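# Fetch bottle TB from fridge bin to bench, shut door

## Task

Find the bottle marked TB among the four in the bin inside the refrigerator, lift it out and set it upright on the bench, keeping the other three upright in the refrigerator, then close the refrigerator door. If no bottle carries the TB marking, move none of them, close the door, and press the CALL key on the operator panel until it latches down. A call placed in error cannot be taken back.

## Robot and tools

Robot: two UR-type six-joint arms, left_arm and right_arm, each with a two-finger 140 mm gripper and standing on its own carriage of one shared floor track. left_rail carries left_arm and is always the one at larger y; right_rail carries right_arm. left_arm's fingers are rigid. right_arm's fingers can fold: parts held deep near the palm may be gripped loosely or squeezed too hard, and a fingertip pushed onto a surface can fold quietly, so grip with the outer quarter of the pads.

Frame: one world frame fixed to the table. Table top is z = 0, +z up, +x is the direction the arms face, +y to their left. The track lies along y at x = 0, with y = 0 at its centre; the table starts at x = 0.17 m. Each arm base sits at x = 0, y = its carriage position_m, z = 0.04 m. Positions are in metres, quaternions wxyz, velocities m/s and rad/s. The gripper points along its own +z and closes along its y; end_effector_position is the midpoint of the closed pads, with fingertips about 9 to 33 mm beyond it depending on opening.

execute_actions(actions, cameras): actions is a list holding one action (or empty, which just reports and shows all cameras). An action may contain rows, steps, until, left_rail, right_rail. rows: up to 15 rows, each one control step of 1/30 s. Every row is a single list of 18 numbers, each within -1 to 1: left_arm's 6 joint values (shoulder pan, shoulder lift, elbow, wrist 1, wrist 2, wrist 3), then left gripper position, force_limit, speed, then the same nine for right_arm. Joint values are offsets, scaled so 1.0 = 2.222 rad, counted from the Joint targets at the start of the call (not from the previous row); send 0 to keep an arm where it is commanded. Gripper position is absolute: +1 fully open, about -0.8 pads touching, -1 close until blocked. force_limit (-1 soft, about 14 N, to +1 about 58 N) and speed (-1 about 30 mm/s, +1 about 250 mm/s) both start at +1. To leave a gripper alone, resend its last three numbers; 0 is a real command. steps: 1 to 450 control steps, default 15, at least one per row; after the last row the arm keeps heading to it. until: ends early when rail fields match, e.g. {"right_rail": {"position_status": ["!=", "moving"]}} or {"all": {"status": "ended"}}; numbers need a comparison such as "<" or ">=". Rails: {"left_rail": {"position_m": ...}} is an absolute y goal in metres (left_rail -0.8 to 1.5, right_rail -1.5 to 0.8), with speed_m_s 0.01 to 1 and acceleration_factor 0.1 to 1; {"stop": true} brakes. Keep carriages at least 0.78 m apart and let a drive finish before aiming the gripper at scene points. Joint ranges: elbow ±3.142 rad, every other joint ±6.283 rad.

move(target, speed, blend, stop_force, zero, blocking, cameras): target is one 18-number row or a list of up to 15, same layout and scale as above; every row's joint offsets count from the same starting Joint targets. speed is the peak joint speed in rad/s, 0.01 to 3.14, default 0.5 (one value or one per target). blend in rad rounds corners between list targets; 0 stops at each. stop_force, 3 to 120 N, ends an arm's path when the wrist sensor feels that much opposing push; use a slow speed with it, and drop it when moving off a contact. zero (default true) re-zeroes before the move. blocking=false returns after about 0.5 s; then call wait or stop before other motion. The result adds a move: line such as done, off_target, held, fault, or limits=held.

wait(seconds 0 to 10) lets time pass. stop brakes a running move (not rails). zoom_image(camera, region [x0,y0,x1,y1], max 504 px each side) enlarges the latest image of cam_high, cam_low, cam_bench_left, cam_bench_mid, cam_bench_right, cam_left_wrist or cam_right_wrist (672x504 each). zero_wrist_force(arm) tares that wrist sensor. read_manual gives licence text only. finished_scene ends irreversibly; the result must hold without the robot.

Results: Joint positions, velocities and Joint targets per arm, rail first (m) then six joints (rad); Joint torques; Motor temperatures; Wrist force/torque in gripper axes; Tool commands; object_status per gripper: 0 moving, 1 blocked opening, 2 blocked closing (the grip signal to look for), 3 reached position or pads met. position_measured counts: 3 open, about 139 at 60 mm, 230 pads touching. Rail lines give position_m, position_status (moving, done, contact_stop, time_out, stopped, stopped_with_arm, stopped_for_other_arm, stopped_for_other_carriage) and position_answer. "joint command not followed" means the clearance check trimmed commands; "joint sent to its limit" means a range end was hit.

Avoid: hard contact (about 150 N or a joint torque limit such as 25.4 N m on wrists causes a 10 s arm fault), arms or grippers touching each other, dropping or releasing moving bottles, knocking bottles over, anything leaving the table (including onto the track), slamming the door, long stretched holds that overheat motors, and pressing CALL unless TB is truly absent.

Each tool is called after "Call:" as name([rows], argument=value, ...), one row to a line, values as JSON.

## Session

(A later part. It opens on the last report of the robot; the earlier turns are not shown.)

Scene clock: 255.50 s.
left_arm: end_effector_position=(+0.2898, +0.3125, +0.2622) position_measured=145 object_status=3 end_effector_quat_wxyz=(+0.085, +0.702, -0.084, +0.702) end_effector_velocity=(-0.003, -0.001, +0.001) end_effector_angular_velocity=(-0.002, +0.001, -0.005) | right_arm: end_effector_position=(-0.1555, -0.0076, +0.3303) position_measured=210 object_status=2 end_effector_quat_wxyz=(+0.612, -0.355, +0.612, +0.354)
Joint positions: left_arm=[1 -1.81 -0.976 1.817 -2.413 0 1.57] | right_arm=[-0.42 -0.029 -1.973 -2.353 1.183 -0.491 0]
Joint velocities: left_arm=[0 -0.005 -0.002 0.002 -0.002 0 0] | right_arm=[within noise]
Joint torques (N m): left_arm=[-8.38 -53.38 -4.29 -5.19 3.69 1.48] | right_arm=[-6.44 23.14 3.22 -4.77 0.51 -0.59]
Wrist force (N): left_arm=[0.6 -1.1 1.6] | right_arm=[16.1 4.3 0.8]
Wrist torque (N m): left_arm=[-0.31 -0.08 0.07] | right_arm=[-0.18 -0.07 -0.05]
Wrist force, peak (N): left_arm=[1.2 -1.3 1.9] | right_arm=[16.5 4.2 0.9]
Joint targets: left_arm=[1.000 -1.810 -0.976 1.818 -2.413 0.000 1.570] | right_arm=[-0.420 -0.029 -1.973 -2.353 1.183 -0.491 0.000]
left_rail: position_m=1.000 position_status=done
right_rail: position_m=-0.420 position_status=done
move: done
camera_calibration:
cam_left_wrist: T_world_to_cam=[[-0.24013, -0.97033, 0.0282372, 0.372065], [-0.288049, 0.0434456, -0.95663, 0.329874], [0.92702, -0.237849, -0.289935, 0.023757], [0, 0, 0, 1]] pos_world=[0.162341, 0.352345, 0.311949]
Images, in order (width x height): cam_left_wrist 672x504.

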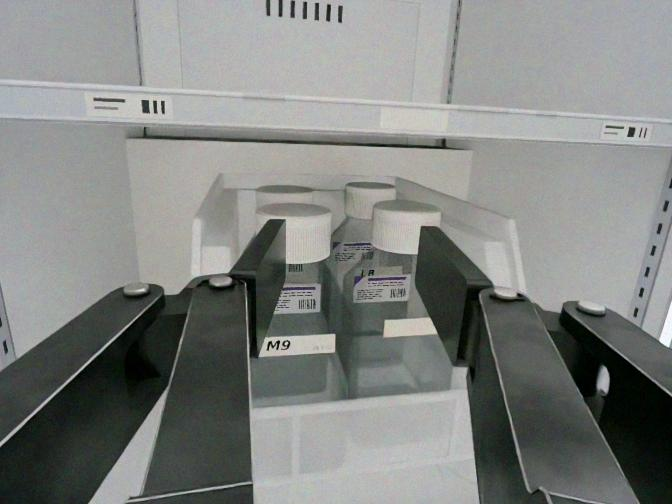

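Call:
zoom_image(camera="cam_left_wrist", region=[335, 255, 455, 405])

Scaled by 3.360 from the camera's 672x504 image, which has a finer 960x720 frame.

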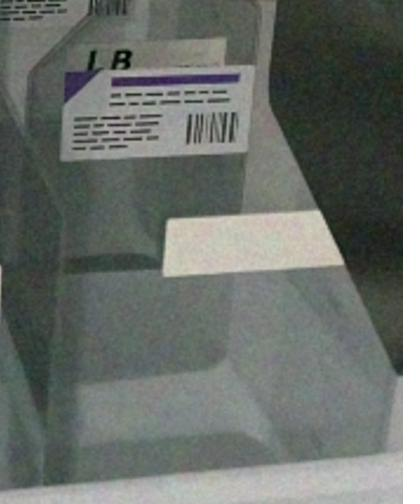

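Call:
wait(seconds=0.1, cameras=["cam_right_wrist"])

Call:
zoom_image(camera="cam_right_wrist", region=[30, 40, 150, 140])

Scene clock: 261.70 s.
left_arm: end_effector_position=(+0.2896, +0.3125, +0.2622) position_measured=145 object_status=3 end_effector_quat_wxyz=(+0.085, +0.702, -0.084, +0.702) | right_arm: end_effector_position=(-0.1555, -0.0076, +0.3303) position_measured=210 object_status=2 end_effector_quat_wxyz=(+0.612, -0.355, +0.612, +0.354)
Joint positions: left_arm=[1 -1.81 -0.976 1.818 -2.413 0 1.57] | right_arm=[-0.42 -0.029 -1.973 -2.353 1.183 -0.491 0]
Joint torques (N m): left_arm=[-8.64 -53.77 -5.08 -5.14 -0.09 1.51] | right_arm=[-6.33 22.98 3.61 -4.88 0.4 -0.53]
Wrist force (N): left_arm=[0.5 -1.1 1.5] | right_arm=[16.4 4.3 0.6]
Wrist torque (N m): left_arm=[-0.31 -0.05 0.07] | right_arm=[-0.18 -0.13 -0.06]
Wrist force, peak (N): left_arm=[0.7 -1.2 1.8] | right_arm=[16.6 4.1 0.8]
Joint targets: left_arm=[1.000 -1.810 -0.976 1.818 -2.413 0.000 1.570] | right_arm=[-0.420 -0.029 -1.973 -2.353 1.183 -0.491 0.000]
Tool commands: left_gripper/position=-0.13 left_gripper/force_limit=+0.1 left_gripper/speed=-1.0 right_gripper/position=-1.0 right_gripper/force_limit=+0.1 right_gripper/speed=-1.0
left_rail: position_m=1.000 position_status=done
right_rail: position_m=-0.420 position_status=done
wait: 0.10 s; at rest from the start
camera_calibration:
cam_right_wrist: T_world_to_cam=[[-0.889022, 0.456488, 0.0354774, -0.145462], [-0.103323, -0.275503, 0.955731, -0.316117], [0.446054, 0.846001, 0.292094, 0.122553], [0, 0, 0, 1]] pos_world=[-0.216647, -0.124369, 0.271486]
Images, in order (width x height): cam_right_wrist 672x504.

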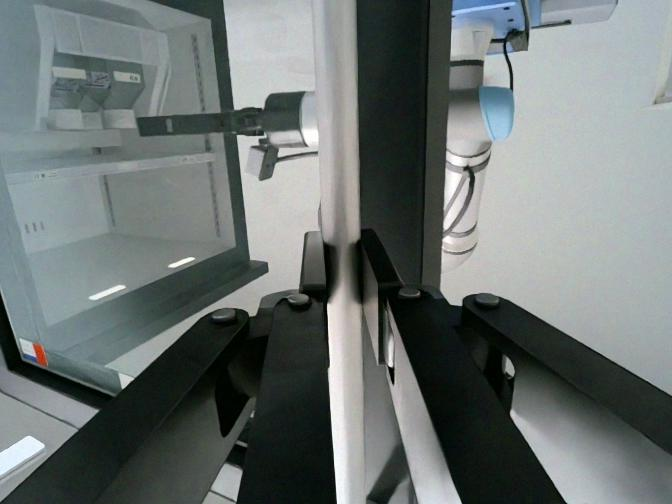

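Scaled by 4.200 from the camera's 672x504 image, which has a finer 960x720 frame.

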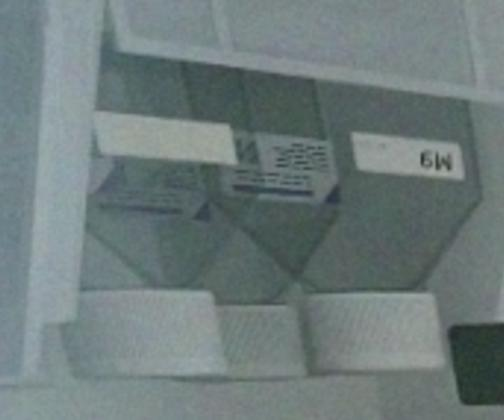

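Call:
move(target=[-0.0804,-0.0294,0.0558,-0.0263,0,0,-0.13,0.1,-1,0,0,0,0,0,0,-1,0.1,-1], speed=0.3)

Call:
execute_actions([
  {"left_rail":{"position_m":1.45},"steps":150,"until":{"left_rail":{"position_status":["!=","moving"]}}},
])

Call:
zoom_image(camera="cam_right_wrist", region=[30, 40, 150, 140])

Scene clock: 265.37 s.
left_arm: end_effector_position=(+0.1797, +0.3095, +0.2622) position_measured=145 object_status=3 end_effector_quat_wxyz=(+0.147, +0.692, -0.146, +0.692) | right_arm: end_effector_position=(-0.1555, -0.0076, +0.3303) position_measured=210 object_status=2 end_effector_quat_wxyz=(+0.612, -0.355, +0.612, +0.354)
Joint positions: left_arm=[1 -1.989 -1.041 1.941 -2.471 0 1.57] | right_arm=[-0.42 -0.029 -1.973 -2.353 1.183 -0.491 0]
Joint torques (N m): left_arm=[-9.4 -49.31 -3.41 -5.2 -0.15 1.43] | right_arm=[-6.2 23.36 3.09 -4.79 0.28 -0.62]
Wrist force (N): left_arm=[0.9 -0.8 1.3] | right_arm=[16.3 4.0 0.8]
Wrist torque (N m): left_arm=[-0.24 -0.10 0.04] | right_arm=[-0.23 -0.09 -0.06]
Wrist force, peak (N): left_arm=[0.6 -1.5 2.8] | right_arm=[16.5 4.3 0.8]
Joint targets: left_arm=[1.000 -1.989 -1.042 1.942 -2.471 0.000 1.570] | right_arm=[-0.420 -0.029 -1.973 -2.353 1.183 -0.491 0.000]
left_rail: position_m=1.000 position_status=done
right_rail: position_m=-0.420 position_status=done
move: done

Scene clock: 267.37 s.
left_arm: end_effector_position=(+0.1795, +0.7595, +0.2622) position_measured=145 object_status=3 end_effector_quat_wxyz=(+0.147, +0.692, -0.146, +0.692) | right_arm: end_effector_position=(-0.1555, -0.0076, +0.3303) position_measured=210 object_status=2 end_effector_quat_wxyz=(+0.612, -0.355, +0.612, +0.354)
Joint positions: left_arm=[1.45 -1.989 -1.042 1.942 -2.471 0 1.57] | right_arm=[-0.42 -0.029 -1.973 -2.353 1.183 -0.491 0]
Joint torques (N m): left_arm=[-3.87 -38.72 -15.26 -3.89 0.47 1.4] | right_arm=[-6.28 23.23 3.98 -4.83 0.34 -0.53]
Wrist force (N): left_arm=[0.6 -0.9 1.3] | right_arm=[16.3 4.0 0.6]
Wrist torque (N m): left_arm=[-0.25 -0.05 0.04] | right_arm=[-0.24 -0.10 -0.06]
Wrist force, peak (N): left_arm=[0.8 -1.7 1.1] | right_arm=[16.6 4.2 0.8]
Joint targets: left_arm=[1.450 -1.989 -1.042 1.942 -2.471 0.000 1.570] | right_arm=[-0.420 -0.029 -1.973 -2.353 1.183 -0.491 0.000]
Tool commands: left_gripper/position=-0.13 left_gripper/force_limit=+0.1 left_gripper/speed=-1.0 right_gripper/position=-1.0 right_gripper/force_limit=+0.1 right_gripper/speed=-1.0
left_rail: position_m=1.450 position_status=done
right_rail: position_m=-0.420 position_status=done

Scaled by 4.200 from the camera's 672x504 image, which has a finer 960x720 frame.
This view is cut from an older image: the scene may have changed since it was taken.

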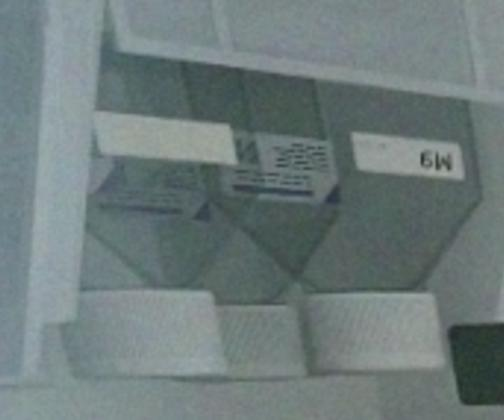

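Call:
move([
  [0,0,0,0,0,0,-0.13,0.1,-1,-0.0813,-0.0307,0.0649,-0.0342,0.0498,0,-1,0.1,-1],
  [0,0,0,0,0,0,-0.13,0.1,-1,-0.1469,-0.0613,0.1286,-0.0674,0.0865,0,-1,0.1,-1],
  [0,0,0,0,0,0,-0.13,0.1,-1,-0.2213,-0.0962,0.2012,-0.105,0.1358,0,-1,0.1,-1],
  [0,0,0,0,0,0,-0.13,0.1,-1,-0.2998,-0.14,0.292,-0.152,0.1828,0,-1,0.1,-1],
], speed=0.2, blend=0.02)

Scene clock: 274.93 s.
left_arm: end_effector_position=(+0.1795, +0.7595, +0.2622) position_measured=145 object_status=3 end_effector_quat_wxyz=(+0.147, +0.692, -0.146, +0.692) | right_arm: end_effector_position=(-0.1086, +0.2478, +0.3302) position_measured=210 object_status=2 end_effector_quat_wxyz=(+0.653, -0.272, +0.653, +0.272)
Joint positions: left_arm=[1.45 -1.989 -1.042 1.942 -2.471 0 1.57] | right_arm=[-0.42 -0.695 -2.283 -1.704 0.845 -0.086 0]
Joint torques (N m): left_arm=[6.46 -26.7 -31.79 -0.6 2.78 1.28] | right_arm=[8.32 37.05 30.38 -5.16 12.47 -0.47]
Wrist force (N): left_arm=[0.8 -1.0 1.4] | right_arm=[5.9 -26.0 9.6]
Wrist torque (N m): left_arm=[-0.27 -0.09 0.04] | right_arm=[0.96 0.16 -0.01]
Wrist force, peak (N): left_arm=[0.9 -1.1 1.6] | right_arm=[14.3 -32.5 20.8]
Joint targets: left_arm=[1.450 -1.989 -1.042 1.942 -2.471 0.000 1.570] | right_arm=[-0.420 -0.696 -2.284 -1.704 0.845 -0.085 0.000]
left_rail: position_m=1.450 position_status=done
right_rail: position_m=-0.420 position_status=done
move: done

Call:
move([
  [0,0,0,0,0,0,-0.13,0.1,-1,-0.0691,-0.0438,0.0904,-0.0466,0.0375,0,-1,0.1,-1],
  [0,0,0,0,0,0,-0.13,0.1,-1,-0.1308,-0.0897,0.1853,-0.0956,0.0633,0,-1,0.1,-1],
  [0,0,0,0,0,0,-0.13,0.1,-1,-0.1874,-0.1351,0.2791,-0.144,0.0839,0,-1,0.1,-1],
  [0,0,0,0,0,0,-0.13,0.1,-1,-0.2399,-0.18,0.3716,-0.1916,0.1004,0,-1,0.1,-1],
], speed=0.2, blend=0.02)

Call:
move(target=[0,0,0,0,0,0,-0.13,0.1,-1,-0.0492,-0.0432,0.0891,-0.0459,0.0132,0,-1,0.1,-1], speed=0.06, cameras=["cam_right_wrist","cam_left_wrist"])

Scene clock: 280.77 s.
left_arm: end_effector_position=(+0.1795, +0.7595, +0.2622) position_measured=145 object_status=3 end_effector_quat_wxyz=(+0.147, +0.692, -0.146, +0.692) | right_arm: end_effector_position=(+0.1533, +0.4649, +0.3301) position_measured=210 object_status=2 end_effector_quat_wxyz=(+0.687, -0.168, +0.687, +0.168)
Joint positions: left_arm=[1.45 -1.989 -1.042 1.942 -2.471 0 1.57] | right_arm=[-0.42 -1.228 -2.683 -0.878 0.42 0.138 0]
Joint torques (N m): left_arm=[6.55 -26.74 -31.26 -0.55 4.46 1.22] | right_arm=[2.67 46.27 29.1 -5.11 12.26 -0.43]
Wrist force (N): left_arm=[0.7 -1.0 1.2] | right_arm=[-9.4 -25.0 -2.8]
Wrist torque (N m): left_arm=[-0.29 -0.05 0.03] | right_arm=[1.08 0.33 -0.09]
Wrist force, peak (N): left_arm=[0.8 -1.0 1.6] | right_arm=[4.3 -31.7 10.5]
Joint targets: left_arm=[1.450 -1.989 -1.042 1.942 -2.471 0.000 1.570] | right_arm=[-0.420 -1.229 -2.684 -0.878 0.420 0.138 0.000]
left_rail: position_m=1.450 position_status=done
right_rail: position_m=-0.420 position_status=done
move: done

Scene clock: 284.50 s.
left_arm: end_effector_position=(+0.1795, +0.7595, +0.2622) position_measured=145 object_status=3 end_effector_quat_wxyz=(+0.147, +0.692, -0.146, +0.692) | right_arm: end_effector_position=(+0.2381, +0.4813, +0.3300) position_measured=210 object_status=2 end_effector_quat_wxyz=(+0.693, -0.141, +0.693, +0.140)
Joint positions: left_arm=[1.45 -1.989 -1.042 1.942 -2.471 0 1.57] | right_arm=[-0.42 -1.337 -2.779 -0.68 0.318 0.167 0]
Joint torques (N m): left_arm=[6.44 -27.22 -31.81 -0.57 5.47 1.24] | right_arm=[-51.12 43.26 26.16 -4.82 7.42 -0.47]
Wrist force (N): left_arm=[0.6 -0.9 1.4] | right_arm=[-16.0 -12.5 -60.1]
Wrist torque (N m): left_arm=[-0.25 -0.04 0.04] | right_arm=[0.48 0.41 -0.07]
Wrist force, peak (N): left_arm=[0.8 -0.9 1.6] | right_arm=[-16.0 -12.5 -60.1]
Joint targets: left_arm=[1.450 -1.989 -1.042 1.942 -2.471 0.000 1.570] | right_arm=[-0.420 -1.338 -2.780 -0.680 0.318 0.167 0.000]
left_rail: position_m=1.450 position_status=done
right_rail: position_m=-0.420 position_status=done
move: done
camera_calibration:
cam_left_wrist: T_world_to_cam=[[-0.409052, -0.91208, 0.0280268, 0.765547], [-0.275627, 0.0942179, -0.956636, 0.237799], [0.869889, -0.399039, -0.289934, 0.364973], [0, 0, 0, 1]] pos_world=[0.0612064, 0.821474, 0.31185]
cam_right_wrist: T_world_to_cam=[[-0.431968, 0.90119, 0.0354986, -0.341588], [-0.248604, -0.156814, 0.955827, -0.163095], [0.866949, 0.404061, 0.291778, -0.353929], [0, 0, 0, 1]] pos_world=[0.118737, 0.425269, 0.271286]
Images, in order (width x height): cam_left_wrist 672x504, cam_right_wrist 672x504.

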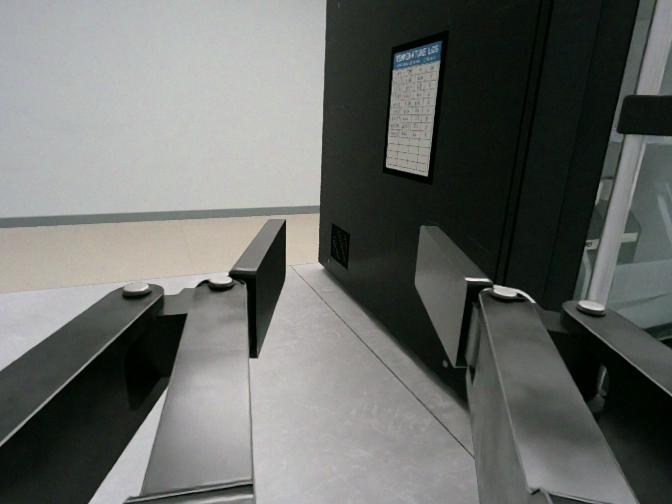

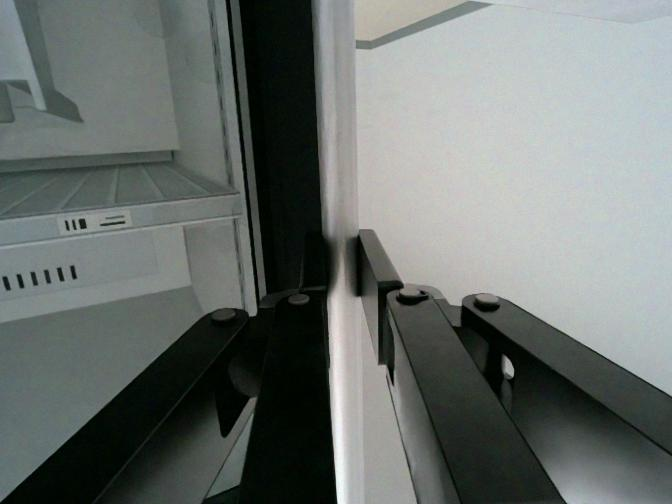

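Call:
execute_actions([
  {"rows":[[0,0,0,0,0,0,-0.13,0.1,-1,0,0,0,0,0,0,-0.2,0.1,-0.8]],"steps":45},
])

Call:
move([
  [0,0,0,0,0,0,-0.13,0.1,-1,0.0292,0.0226,-0.0468,0.0242,-0.0292,0,-0.2,0.1,-0.8],
  [0,0,0,0,0,0,-0.13,0.1,-1,0.0591,0.039,-0.0806,0.0416,-0.0591,0,-0.2,0.1,-0.8],
], speed=0.15, blend=0.02, cameras=["cam_right_wrist","cam_left_wrist"])

Scene clock: 286.90 s.
left_arm: end_effector_position=(+0.1795, +0.7595, +0.2622) position_measured=145 object_status=3 end_effector_quat_wxyz=(+0.147, +0.692, -0.146, +0.692) | right_arm: end_effector_position=(+0.2385, +0.4812, +0.3300) position_measured=154 object_status=3 end_effector_quat_wxyz=(+0.693, -0.141, +0.693, +0.140)
Joint positions: left_arm=[1.45 -1.989 -1.042 1.942 -2.471 0 1.57] | right_arm=[-0.42 -1.338 -2.78 -0.68 0.318 0.167 0]
Joint torques (N m): left_arm=[6.21 -27.4 -31.38 -0.52 5.42 1.21] | right_arm=[8.52 70.11 24.79 3.13 -2.08 -0.46]
Wrist force (N): left_arm=[0.7 -0.7 1.5] | right_arm=[0.9 2.2 0.7]
Wrist torque (N m): left_arm=[-0.21 -0.06 0.04] | right_arm=[0.49 -0.44 -0.02]
Wrist force, peak (N): left_arm=[0.8 -1.0 1.5] | right_arm=[-15.8 -12.2 -64.4]
Joint targets: left_arm=[1.450 -1.989 -1.042 1.942 -2.471 0.000 1.570] | right_arm=[-0.420 -1.338 -2.780 -0.680 0.318 0.167 0.000]
left_rail: position_m=1.450 position_status=done
right_rail: position_m=-0.420 position_status=done

Scene clock: 288.60 s.
left_arm: end_effector_position=(+0.1795, +0.7595, +0.2622) position_measured=145 object_status=3 end_effector_quat_wxyz=(+0.147, +0.692, -0.146, +0.692) | right_arm: end_effector_position=(+0.1468, +0.4426, +0.3300) position_measured=154 object_status=3 end_effector_quat_wxyz=(+0.693, -0.141, +0.693, +0.140)
Joint positions: left_arm=[1.45 -1.989 -1.042 1.942 -2.471 0 1.57] | right_arm=[-0.42 -1.207 -2.693 -0.859 0.41 0.036 0]
Joint torques (N m): left_arm=[6.56 -26.72 -31.72 -0.48 5.42 1.3] | right_arm=[5.47 68.91 12.37 2.81 -2.29 -0.42]
Wrist force (N): left_arm=[0.8 -0.8 1.4] | right_arm=[0.7 2.5 0.4]
Wrist torque (N m): left_arm=[-0.24 -0.09 0.03] | right_arm=[0.54 -0.45 -0.06]
Wrist force, peak (N): left_arm=[0.9 -1.0 1.5] | right_arm=[1.0 2.8 -0.1]
Joint targets: left_arm=[1.450 -1.989 -1.042 1.942 -2.471 0.000 1.570] | right_arm=[-0.420 -1.207 -2.693 -0.859 0.410 0.036 0.000]
left_rail: position_m=1.450 position_status=done
right_rail: position_m=-0.420 position_status=done
move: done
camera_calibration:
cam_left_wrist: T_world_to_cam=[[-0.409052, -0.91208, 0.0280268, 0.765547], [-0.275627, 0.0942179, -0.956636, 0.237799], [0.869889, -0.399039, -0.289934, 0.364973], [0, 0, 0, 1]] pos_world=[0.0612064, 0.821474, 0.31185]
cam_right_wrist: T_world_to_cam=[[-0.431539, 0.901397, 0.035462, -0.346365], [-0.248773, -0.156701, 0.955802, -0.191903], [0.867114, 0.403644, 0.291866, -0.258962], [0, 0, 0, 1]] pos_world=[0.0273393, 0.386669, 0.271286]
Images, in order (width x height): cam_left_wrist 672x504, cam_right_wrist 672x504.

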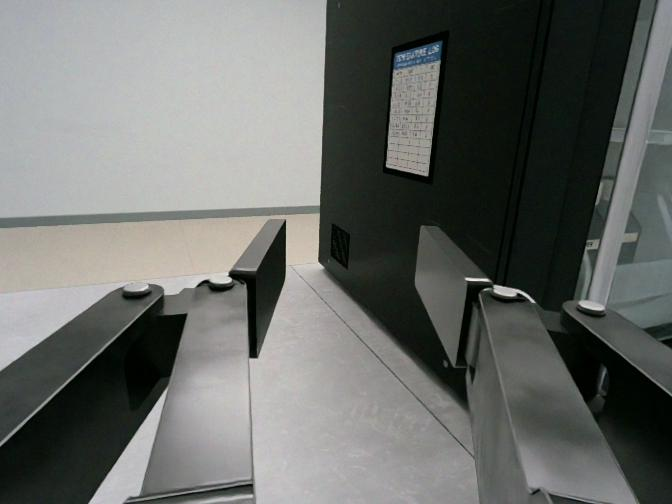

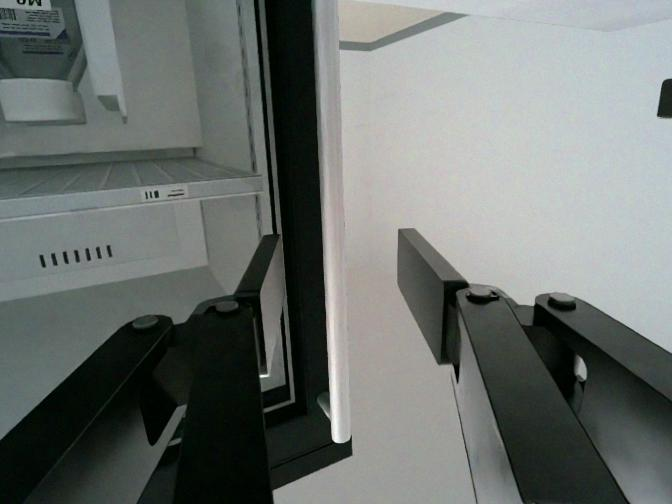

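Call:
move([
  [0,0,0,0,0,0,-0.13,0.1,-1,0.138,0,0,0,0,0,-0.2,0.1,-0.8],
  [0,0,0,0,0,0,-0.13,0.1,-1,0.4008,0.4356,0.8235,-0.5518,-0.7231,-0.1422,-0.2,0.1,-0.8],
], speed=0.8, blend=0.1)

Call:
execute_actions([
  {"right_rail":{"position_m":-0.556},"rows":[[0,0,0,0,0,0,-0.13,0.1,-1,0.0378,0.1469,0.2041,-0.3513,0,0.0378,-1,0.1,-0.5]],"steps":90},
], cameras=["cam_right_wrist","cam_bench_right"])

Scene clock: 294.50 s.
left_arm: end_effector_position=(+0.1795, +0.7595, +0.2622) position_measured=145 object_status=3 end_effector_quat_wxyz=(+0.147, +0.692, -0.146, +0.692) | right_arm: end_effector_position=(+0.3456, -0.3927, +0.5801) position_measured=154 object_status=3 end_effector_quat_wxyz=(+0.000, +0.000, +1.000, +0.000)
Joint positions: left_arm=[1.45 -1.989 -1.042 1.942 -2.471 0 1.57] | right_arm=[-0.42 -0.316 -1.725 0.97 -0.816 -1.571 -0.316]
Joint torques (N m): left_arm=[6.11 -27.14 -31.96 -0.54 5.48 1.07] | right_arm=[8.35 -2.87 -7.84 -5.06 -2.12 -1.34]
Wrist force (N): left_arm=[0.7 -0.8 1.4] | right_arm=[3.1 1.8 -0.2]
Wrist torque (N m): left_arm=[-0.23 -0.06 0.04] | right_arm=[0.38 -0.65 0.04]
Wrist force, peak (N): left_arm=[0.8 -1.0 1.6] | right_arm=[4.2 4.3 -1.1]
Joint targets: left_arm=[1.450 -1.989 -1.042 1.942 -2.471 0.000 1.570] | right_arm=[-0.420 -0.316 -1.725 0.971 -0.816 -1.571 -0.316]
left_rail: position_m=1.450 position_status=done
right_rail: position_m=-0.420 position_status=done
move: done

Scene clock: 297.70 s.
left_arm: end_effector_position=(+0.1795, +0.7595, +0.2622) position_measured=145 object_status=3 end_effector_quat_wxyz=(+0.147, +0.692, -0.146, +0.692) | right_arm: end_effector_position=(+0.5802, -0.5561, +0.3002) position_measured=232 object_status=3 end_effector_quat_wxyz=(+0.000, +0.000, +1.000, +0.000)
Joint positions: left_arm=[1.45 -1.989 -1.042 1.942 -2.471 0 1.57] | right_arm=[-0.556 -0.232 -1.399 1.424 -1.597 -1.571 -0.232]
Joint torques (N m): left_arm=[6.75 -26.61 -31.72 -0.58 5.41 1.14] | right_arm=[-4.24 -23.04 -14.93 -5 -2.04 1.33]
Wrist force (N): left_arm=[0.7 -0.8 1.3] | right_arm=[2.6 1.4 -0.2]
Wrist torque (N m): left_arm=[-0.24 -0.06 0.03] | right_arm=[0.32 -0.53 0.00]
Wrist force, peak (N): left_arm=[1.0 -1.0 1.6] | right_arm=[23.6 6.0 -19.0]
Joint targets: left_arm=[1.450 -1.989 -1.042 1.942 -2.471 0.000 1.570] | right_arm=[-0.556 -0.232 -1.399 1.424 -1.597 -1.571 -0.232]
left_rail: position_m=1.450 position_status=done
right_rail: position_m=-0.556 position_status=done
camera_calibration:
cam_right_wrist: T_world_to_cam=[[0.03599, 0.998282, 0.0462317, 0.521433], [0.955654, -0.0479098, 0.29057, -0.650754], [0.292286, 0.0337239, -0.955736, 0.279318], [0, 0, 0, 1]] pos_world=[0.521488, -0.561134, 0.431937]
Images, in order (width x height): cam_bench_right 672x504, cam_right_wrist 672x504.

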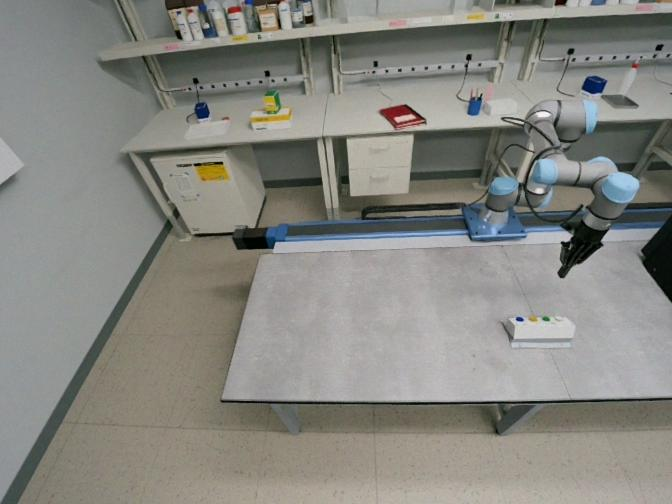

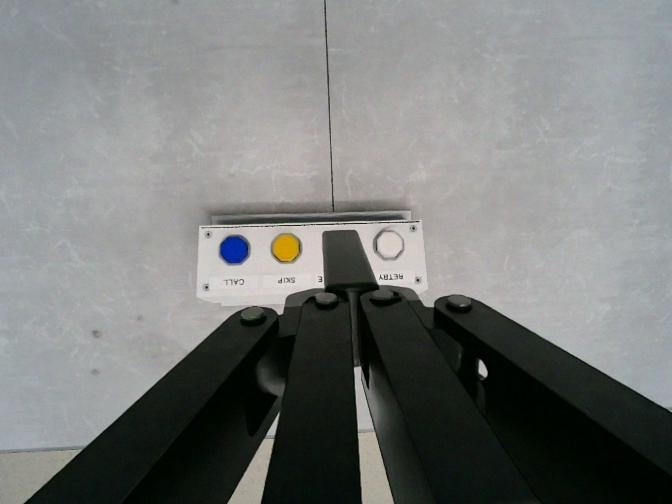

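Call:
zoom_image(camera="cam_right_wrist", region=[180, 190, 440, 320])

Scaled by 1.938 from the camera's 672x504 image, which has a finer 960x720 frame.

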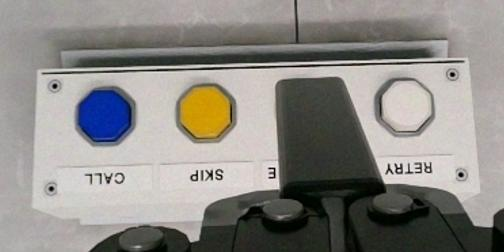

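Call:
move(target=[0,0,0,0,0,0,-0.13,0.1,-1,-0.0544,0.0844,0.055,-0.1395,0,-0.0544,-1,0.1,-0.5], speed=0.3, cameras=["cam_right_wrist","cam_high"])

Call:
zoom_image(camera="cam_right_wrist", region=[240, 180, 480, 360])

Call:
zoom_image(camera="cam_high", region=[100, 330, 280, 450])

Scene clock: 302.93 s.
left_arm: end_effector_position=(+0.1795, +0.7595, +0.2622) position_measured=145 object_status=3 end_effector_quat_wxyz=(+0.147, +0.692, -0.146, +0.692) | right_arm: end_effector_position=(+0.6277, -0.6451, +0.1604) position_measured=232 object_status=3 end_effector_quat_wxyz=(+0.000, +0.000, +1.000, +0.000)
Joint positions: left_arm=[1.45 -1.989 -1.042 1.942 -2.471 0 1.57] | right_arm=[-0.556 -0.353 -1.211 1.546 -1.906 -1.571 -0.353]
Joint torques (N m): left_arm=[6.41 -26.97 -31.14 -0.58 5.38 1.03] | right_arm=[-7.67 -27.4 -12.3 -4.65 -2.02 -1.41]
Wrist force (N): left_arm=[0.7 -0.8 1.4] | right_arm=[2.7 1.5 -0.5]
Wrist torque (N m): left_arm=[-0.25 -0.07 0.04] | right_arm=[0.33 -0.58 0.06]
Wrist force, peak (N): left_arm=[0.8 -0.9 1.6] | right_arm=[3.4 2.4 -1.1]
Joint targets: left_arm=[1.450 -1.989 -1.042 1.942 -2.471 0.000 1.570] | right_arm=[-0.556 -0.353 -1.211 1.546 -1.907 -1.571 -0.353]
left_rail: position_m=1.450 position_status=done
right_rail: position_m=-0.556 position_status=done
move: done
camera_calibration:
cam_right_wrist: T_world_to_cam=[[0.0360122, 0.998286, 0.0461417, 0.614953], [0.955596, -0.0479113, 0.290757, -0.659712], [0.29247, 0.0336221, -0.955684, 0.134662], [0, 0, 0, 1]] pos_world=[0.568888, -0.650034, 0.292136]
Images, in order (width x height): cam_high 672x504, cam_right_wrist 672x504.

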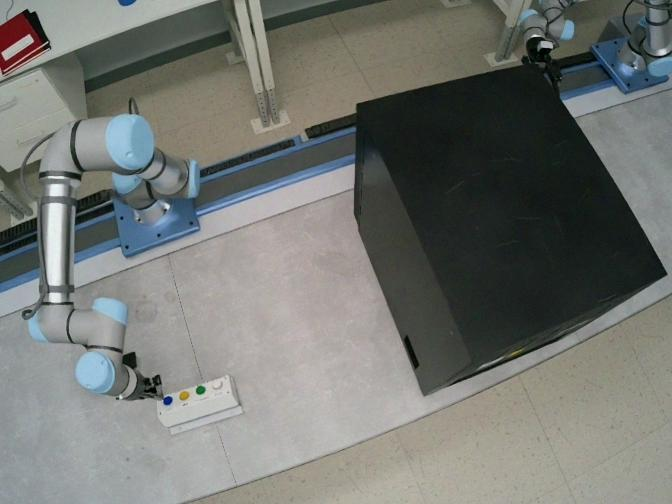

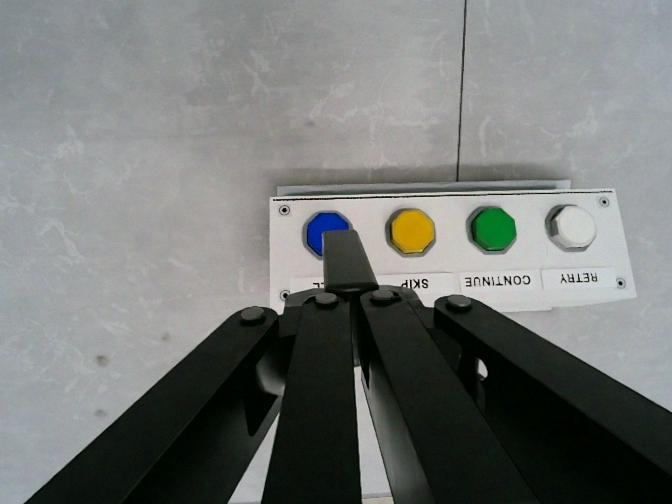

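Scaled by 2.100 from the camera's 672x504 image, which has a finer 960x720 frame.

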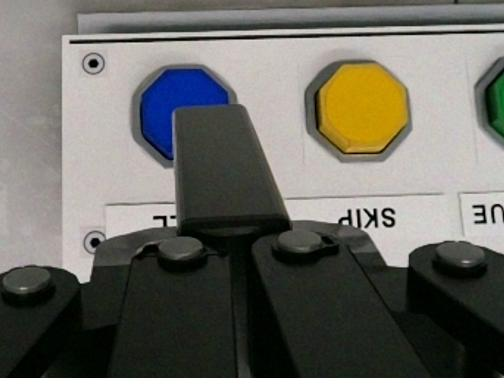

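Scaled by 2.800 from the camera's 672x504 image, which has a finer 960x720 frame.

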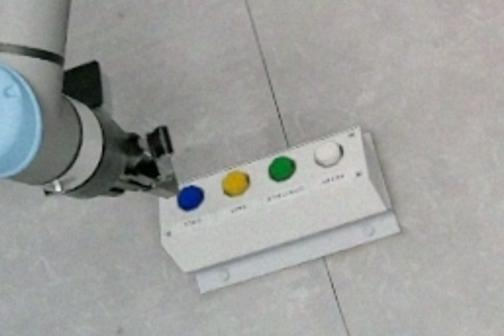

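Call:
move(target=[0,0,0,0,0,0,-0.13,0.1,-1,0,0.0356,0.0125,-0.0481,0,0,-1,0.1,-0.5], speed=0.15, stop_force=10, cameras=["cam_right_wrist","cam_high","cam_bench_mid"])

Call:
zoom_image(camera="cam_right_wrist", region=[240, 160, 480, 340])

Call:
zoom_image(camera="cam_high", region=[120, 340, 260, 440])

Call:
zoom_image(camera="cam_bench_mid", region=[10, 360, 170, 480])

Scene clock: 306.83 s.
left_arm: end_effector_position=(+0.1795, +0.7595, +0.2622) position_measured=145 object_status=3 end_effector_quat_wxyz=(+0.147, +0.692, -0.146, +0.692) | right_arm: end_effector_position=(+0.6419, -0.6504, +0.1084) position_measured=232 object_status=3 end_effector_quat_wxyz=(+0.000, +0.000, +1.000, +0.000)
Joint positions: left_arm=[1.45 -1.989 -1.042 1.942 -2.471 0 1.57] | right_arm=[-0.556 -0.353 -1.132 1.574 -2.013 -1.571 -0.353]
Joint torques (N m): left_arm=[6.42 -26.96 -31.6 -0.53 5.53 0.9] | right_arm=[-8.24 -28.08 -9.62 -4.08 -1.92 -1.33]
Wrist force (N): left_arm=[0.6 -0.8 1.2] | right_arm=[0.4 3.4 -5.8]
Wrist torque (N m): left_arm=[-0.22 -0.05 0.04] | right_arm=[0.24 -0.54 0.04]
Wrist force, peak (N): left_arm=[0.8 -0.9 1.6] | right_arm=[0.5 3.7 -6.0]
Joint targets: left_arm=[1.450 -1.989 -1.042 1.942 -2.471 0.000 1.570] | right_arm=[-0.556 -0.353 -1.132 1.574 -2.013 -1.571 -0.353]
left_rail: position_m=1.450 position_status=done
right_rail: position_m=-0.556 position_status=done
move: done
camera_calibration:
cam_right_wrist: T_world_to_cam=[[0.0360131, 0.998286, 0.046142, 0.622132], [0.955596, -0.0479122, 0.290757, -0.658417], [0.29247, 0.0336221, -0.955684, 0.0809919], [0, 0, 0, 1]] pos_world=[0.583088, -0.655334, 0.240136]
Images, in order (width x height): cam_high 672x504, cam_bench_mid 672x504, cam_right_wrist 672x504.

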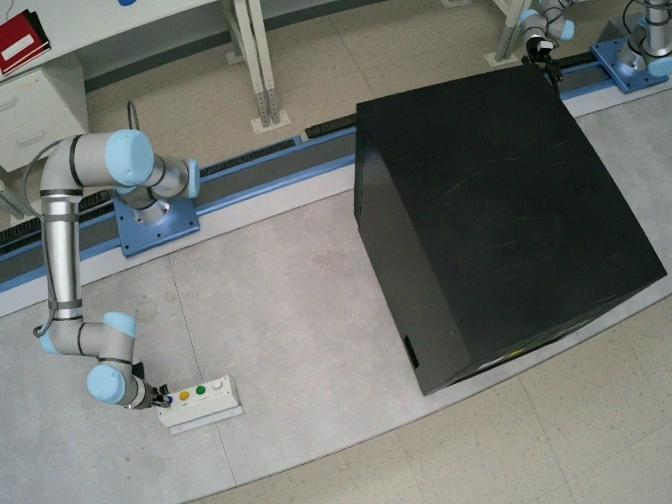

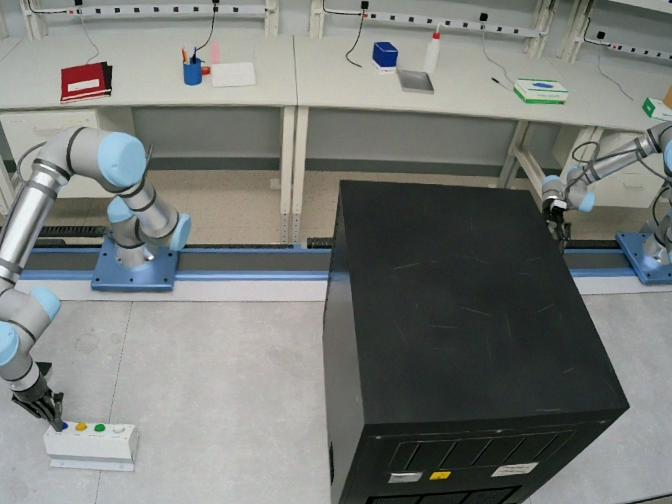

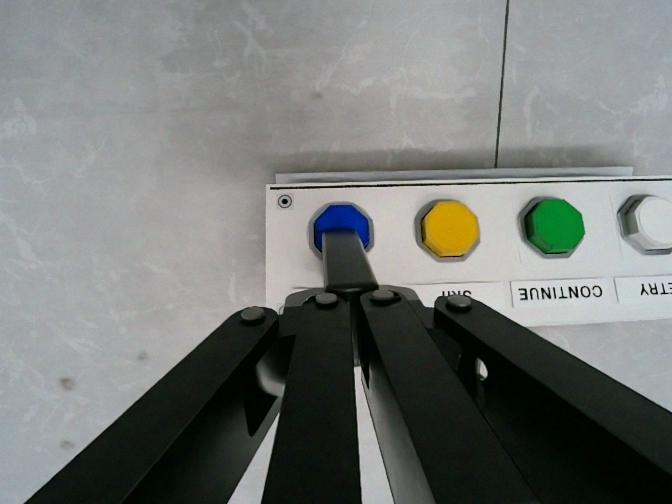

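Scaled by 2.100 from the camera's 672x504 image, which has a finer 960x720 frame.

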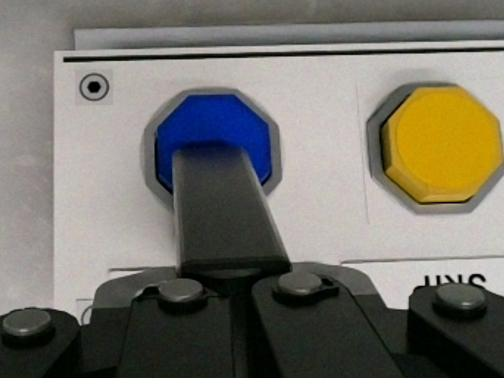

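Scaled by 3.600 from the camera's 672x504 image, which has a finer 960x720 frame.

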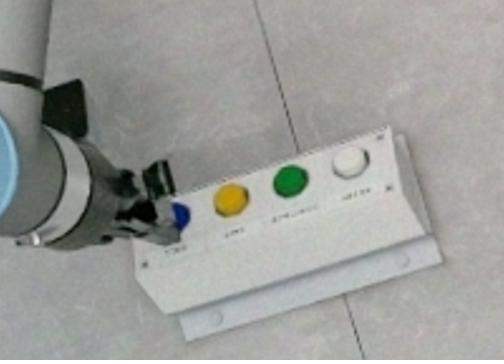

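Scaled by 3.150 from the camera's 672x504 image, which has a finer 960x720 frame.

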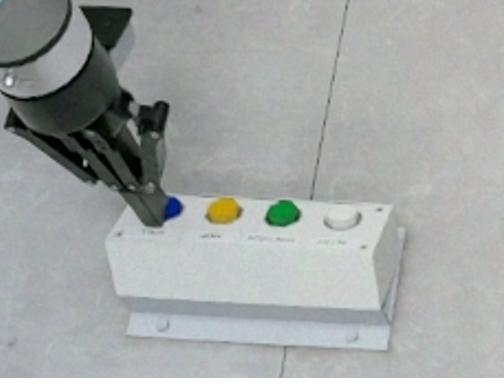

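Call:
move([
  [0,0,0,0,0,0,-0.13,0.1,-1,0.0006,-0.0216,0.0045,0.0172,0,0.0006,-1,0.1,-0.5],
], speed=0.1, cameras=["cam_right_wrist","cam_bench_mid"])

Call:
zoom_image(camera="cam_right_wrist", region=[240, 160, 480, 340])

Call:
zoom_image(camera="cam_bench_mid", region=[10, 360, 170, 480])

Scene clock: 309.57 s.
left_arm: end_effector_position=(+0.1795, +0.7595, +0.2622) position_measured=145 object_status=3 end_effector_quat_wxyz=(+0.147, +0.692, -0.146, +0.692) | right_arm: end_effector_position=(+0.6303, -0.6452, +0.1301) position_measured=232 object_status=3 end_effector_quat_wxyz=(+0.000, +0.000, +1.000, +0.000)
Joint positions: left_arm=[1.45 -1.989 -1.042 1.942 -2.471 0 1.57] | right_arm=[-0.556 -0.352 -1.18 1.584 -1.975 -1.571 -0.352]
Joint torques (N m): left_arm=[5.75 -27.46 -32 -0.48 5.44 0.97] | right_arm=[8.33 -42.7 -12.54 0.01 -1.85 1.43]
Wrist force (N): left_arm=[0.6 -1.0 1.4] | right_arm=[2.6 1.4 -0.2]
Wrist torque (N m): left_arm=[-0.26 -0.05 0.04] | right_arm=[0.29 -0.57 -0.03]
Wrist force, peak (N): left_arm=[0.7 -1.0 1.5] | right_arm=[0.3 3.6 -6.2]
Joint targets: left_arm=[1.450 -1.989 -1.042 1.942 -2.471 0.000 1.570] | right_arm=[-0.556 -0.352 -1.180 1.584 -1.975 -1.571 -0.352]
left_rail: position_m=1.450 position_status=done
right_rail: position_m=-0.556 position_status=done
move: done
camera_calibration:
cam_right_wrist: T_world_to_cam=[[0.036024, 0.998285, 0.0461378, 0.616356], [0.955652, -0.047915, 0.290575, -0.653349], [0.292287, 0.033624, -0.955739, 0.104974], [0, 0, 0, 1]] pos_world=[0.571488, -0.650134, 0.261737]
Images, in order (width x height): cam_bench_mid 672x504, cam_right_wrist 672x504.

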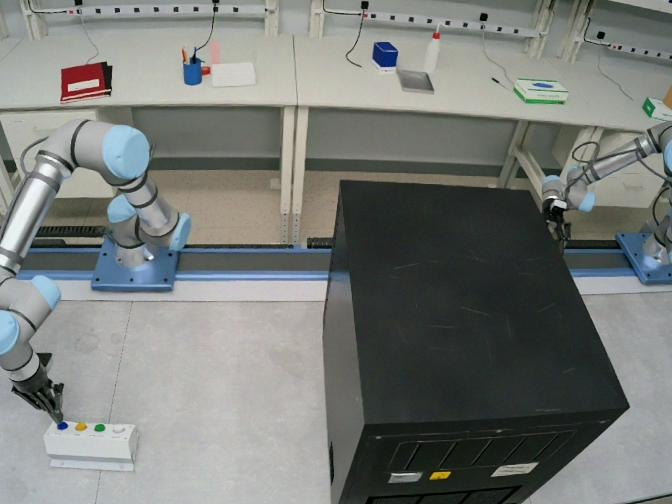

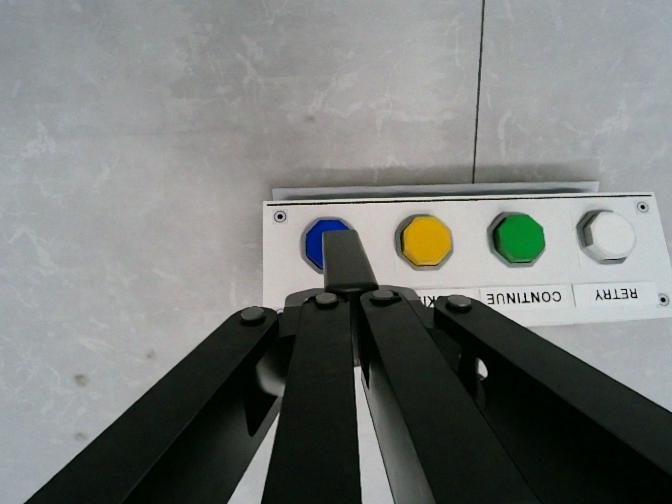

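Scaled by 2.100 from the camera's 672x504 image, which has a finer 960x720 frame.

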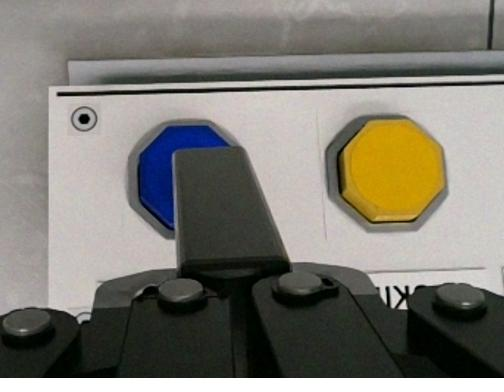

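Scaled by 3.150 from the camera's 672x504 image, which has a finer 960x720 frame.

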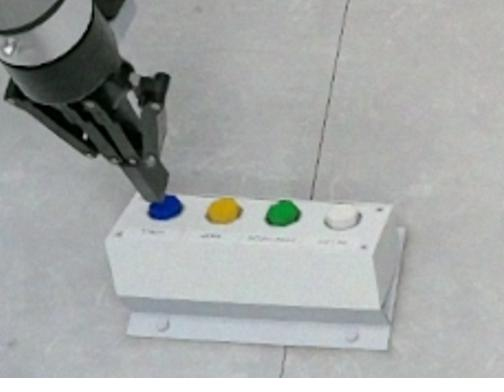

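Call:
move([
  [0,0,0,0,0,0,-0.13,0.1,-1,0,0.0135,0.0181,-0.0316,0,0,-1,0.1,-0.5],
  [0,0,0,0,0,0,-0.13,0.1,-1,0,0.021,0.0263,-0.0473,0,0,-1,0.1,-0.5],
  [0,0,0,0,0,0,-0.13,0.1,-1,0,0.029,0.0338,-0.0629,0,0,-1,0.1,-0.5],
], speed=[0.08,0.03,0.03], blend=0.01, stop_force=15, cameras=["cam_right_wrist","cam_bench_mid"])

Call:
zoom_image(camera="cam_bench_mid", region=[10, 360, 170, 480])

Scene clock: 312.87 s.
left_arm: end_effector_position=(+0.1795, +0.7595, +0.2622) position_measured=145 object_status=3 end_effector_quat_wxyz=(+0.147, +0.692, -0.146, +0.692) | right_arm: end_effector_position=(+0.6303, -0.6452, +0.1036) position_measured=232 object_status=3 end_effector_quat_wxyz=(+0.000, +0.000, +1.000, +0.000)
Joint positions: left_arm=[1.45 -1.989 -1.042 1.942 -2.471 0 1.57] | right_arm=[-0.556 -0.352 -1.153 1.62 -2.038 -1.571 -0.352]
Joint torques (N m): left_arm=[5.99 -26.97 -31.09 -0.48 5.44 0.92] | right_arm=[3.33 -39.5 -28.88 0.24 -1.72 1.45]
Wrist force (N): left_arm=[0.7 -0.8 1.4] | right_arm=[5.7 1.3 -9.0]
Wrist torque (N m): left_arm=[-0.24 -0.06 0.04] | right_arm=[0.38 -0.65 -0.02]
Wrist force, peak (N): left_arm=[0.9 -0.9 1.5] | right_arm=[17.6 5.0 -43.8]
Joint targets: left_arm=[1.450 -1.989 -1.042 1.942 -2.471 0.000 1.570] | right_arm=[-0.556 -0.352 -1.153 1.620 -2.038 -1.571 -0.352]
left_rail: position_m=1.450 position_status=done
right_rail: position_m=-0.556 position_status=done
move: contact (right_arm); path passed 0 of 3 targets; right_arm: the wrist 1 is farthest, 0.077 rad from its target
camera_calibration:
cam_right_wrist: T_world_to_cam=[[0.0360197, 0.998286, 0.0461365, 0.617577], [0.955652, -0.0479105, 0.290575, -0.645675], [0.292287, 0.033624, -0.955739, 0.079742], [0, 0, 0, 1]] pos_world=[0.571488, -0.650134, 0.235337]
Images, in order (width x height): cam_bench_mid 672x504, cam_right_wrist 672x504.

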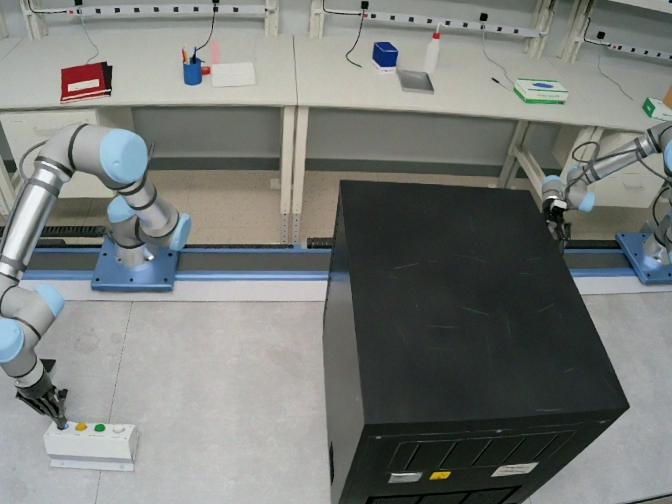

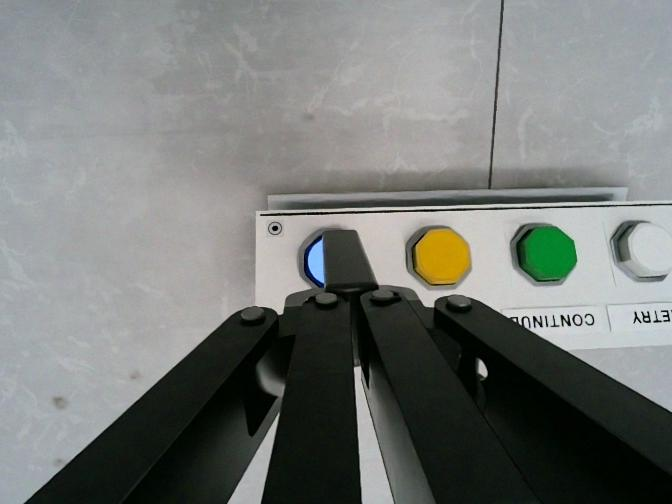

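Scaled by 3.150 from the camera's 672x504 image, which has a finer 960x720 frame.

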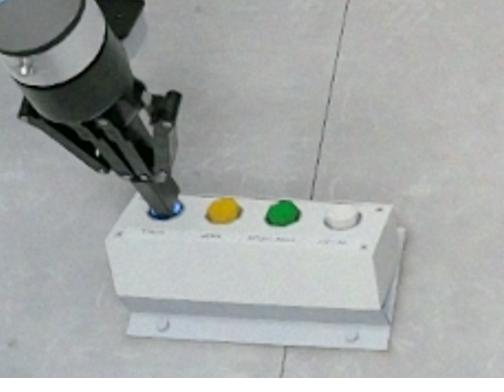

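Call:
move(target=[0,0,0,0,0,0,-0.13,0.1,-1,0,-0.045,-0.06,0.105,0,0,-1,0.1,-0.5], speed=0.15, cameras=["cam_right_wrist","cam_bench_mid"])

Call:
zoom_image(camera="cam_right_wrist", region=[240, 160, 480, 340])

Call:
zoom_image(camera="cam_bench_mid", region=[10, 360, 170, 480])

Scene clock: 315.40 s.
left_arm: end_effector_position=(+0.1795, +0.7595, +0.2622) position_measured=145 object_status=3 end_effector_quat_wxyz=(+0.147, +0.692, -0.146, +0.692) | right_arm: end_effector_position=(+0.6225, -0.6423, +0.2045) position_measured=232 object_status=3 end_effector_quat_wxyz=(+0.000, +0.000, +1.000, +0.000)
Joint positions: left_arm=[1.45 -1.989 -1.042 1.942 -2.471 0 1.57] | right_arm=[-0.556 -0.352 -1.253 1.487 -1.805 -1.571 -0.352]
Joint torques (N m): left_arm=[6.8 -27.96 -31.55 -0.53 5.45 0.97] | right_arm=[-3.82 -43.01 -35.22 -0.14 1.52 1.42]
Wrist force (N): left_arm=[0.7 -0.9 1.5] | right_arm=[2.7 2.0 -0.4]
Wrist torque (N m): left_arm=[-0.26 -0.06 0.04] | right_arm=[0.43 -0.56 -0.01]
Wrist force, peak (N): left_arm=[0.8 -1.0 1.6] | right_arm=[5.5 1.3 -9.0]
Joint targets: left_arm=[1.450 -1.989 -1.042 1.942 -2.471 0.000 1.570] | right_arm=[-0.556 -0.352 -1.253 1.486 -1.804 -1.571 -0.352]
left_rail: position_m=1.450 position_status=done
right_rail: position_m=-0.556 position_status=done
move: done
camera_calibration:
cam_right_wrist: T_world_to_cam=[[0.0360197, 0.998286, 0.0461365, 0.610408], [0.955652, -0.0479105, 0.290575, -0.667406], [0.292287, 0.033624, -0.955739, 0.178362], [0, 0, 0, 1]] pos_world=[0.563688, -0.647334, 0.336237]
Images, in order (width x height): cam_bench_mid 672x504, cam_right_wrist 672x504.

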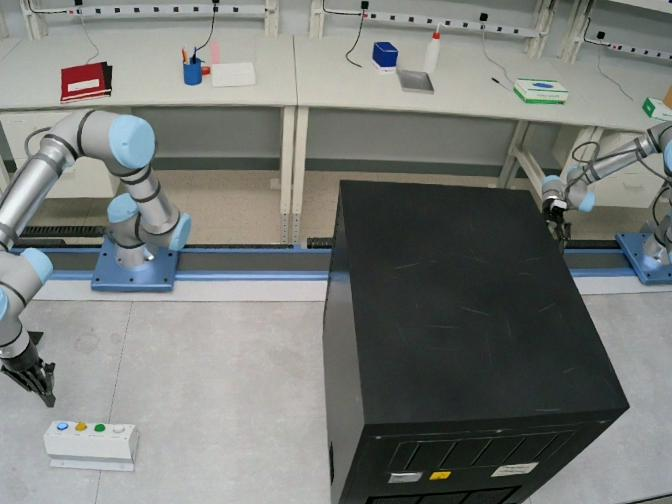

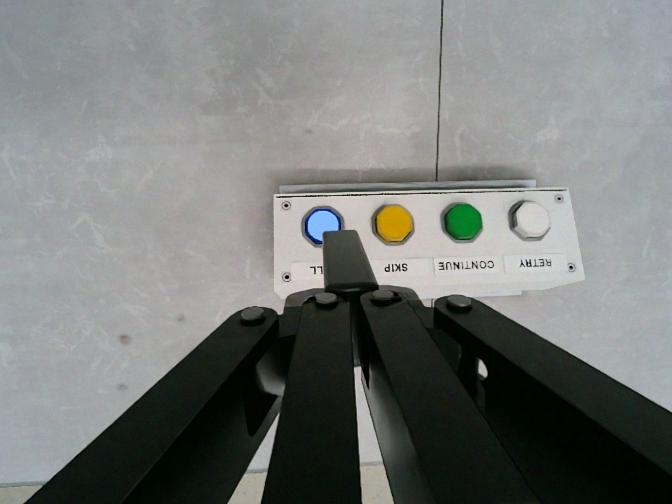

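Scaled by 2.100 from the camera's 672x504 image, which has a finer 960x720 frame.

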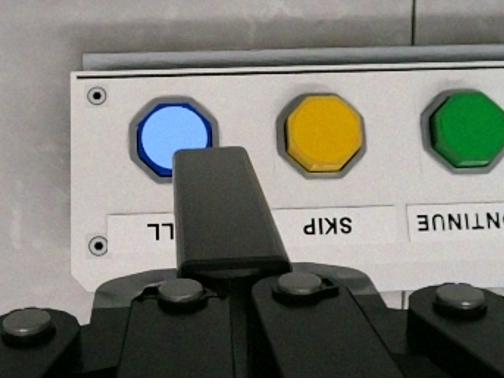

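Scaled by 3.150 from the camera's 672x504 image, which has a finer 960x720 frame.

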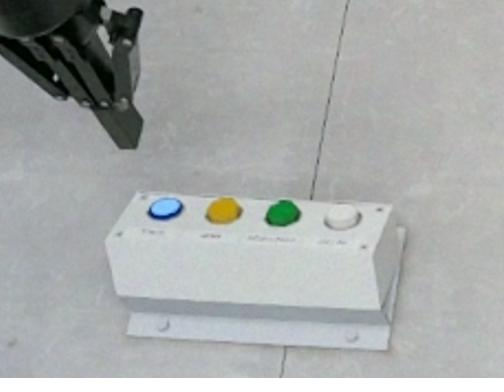

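The CALL key is lit and stays in, and the door is shut.

Call:
finished_scene()

The scene is finished: the task was done.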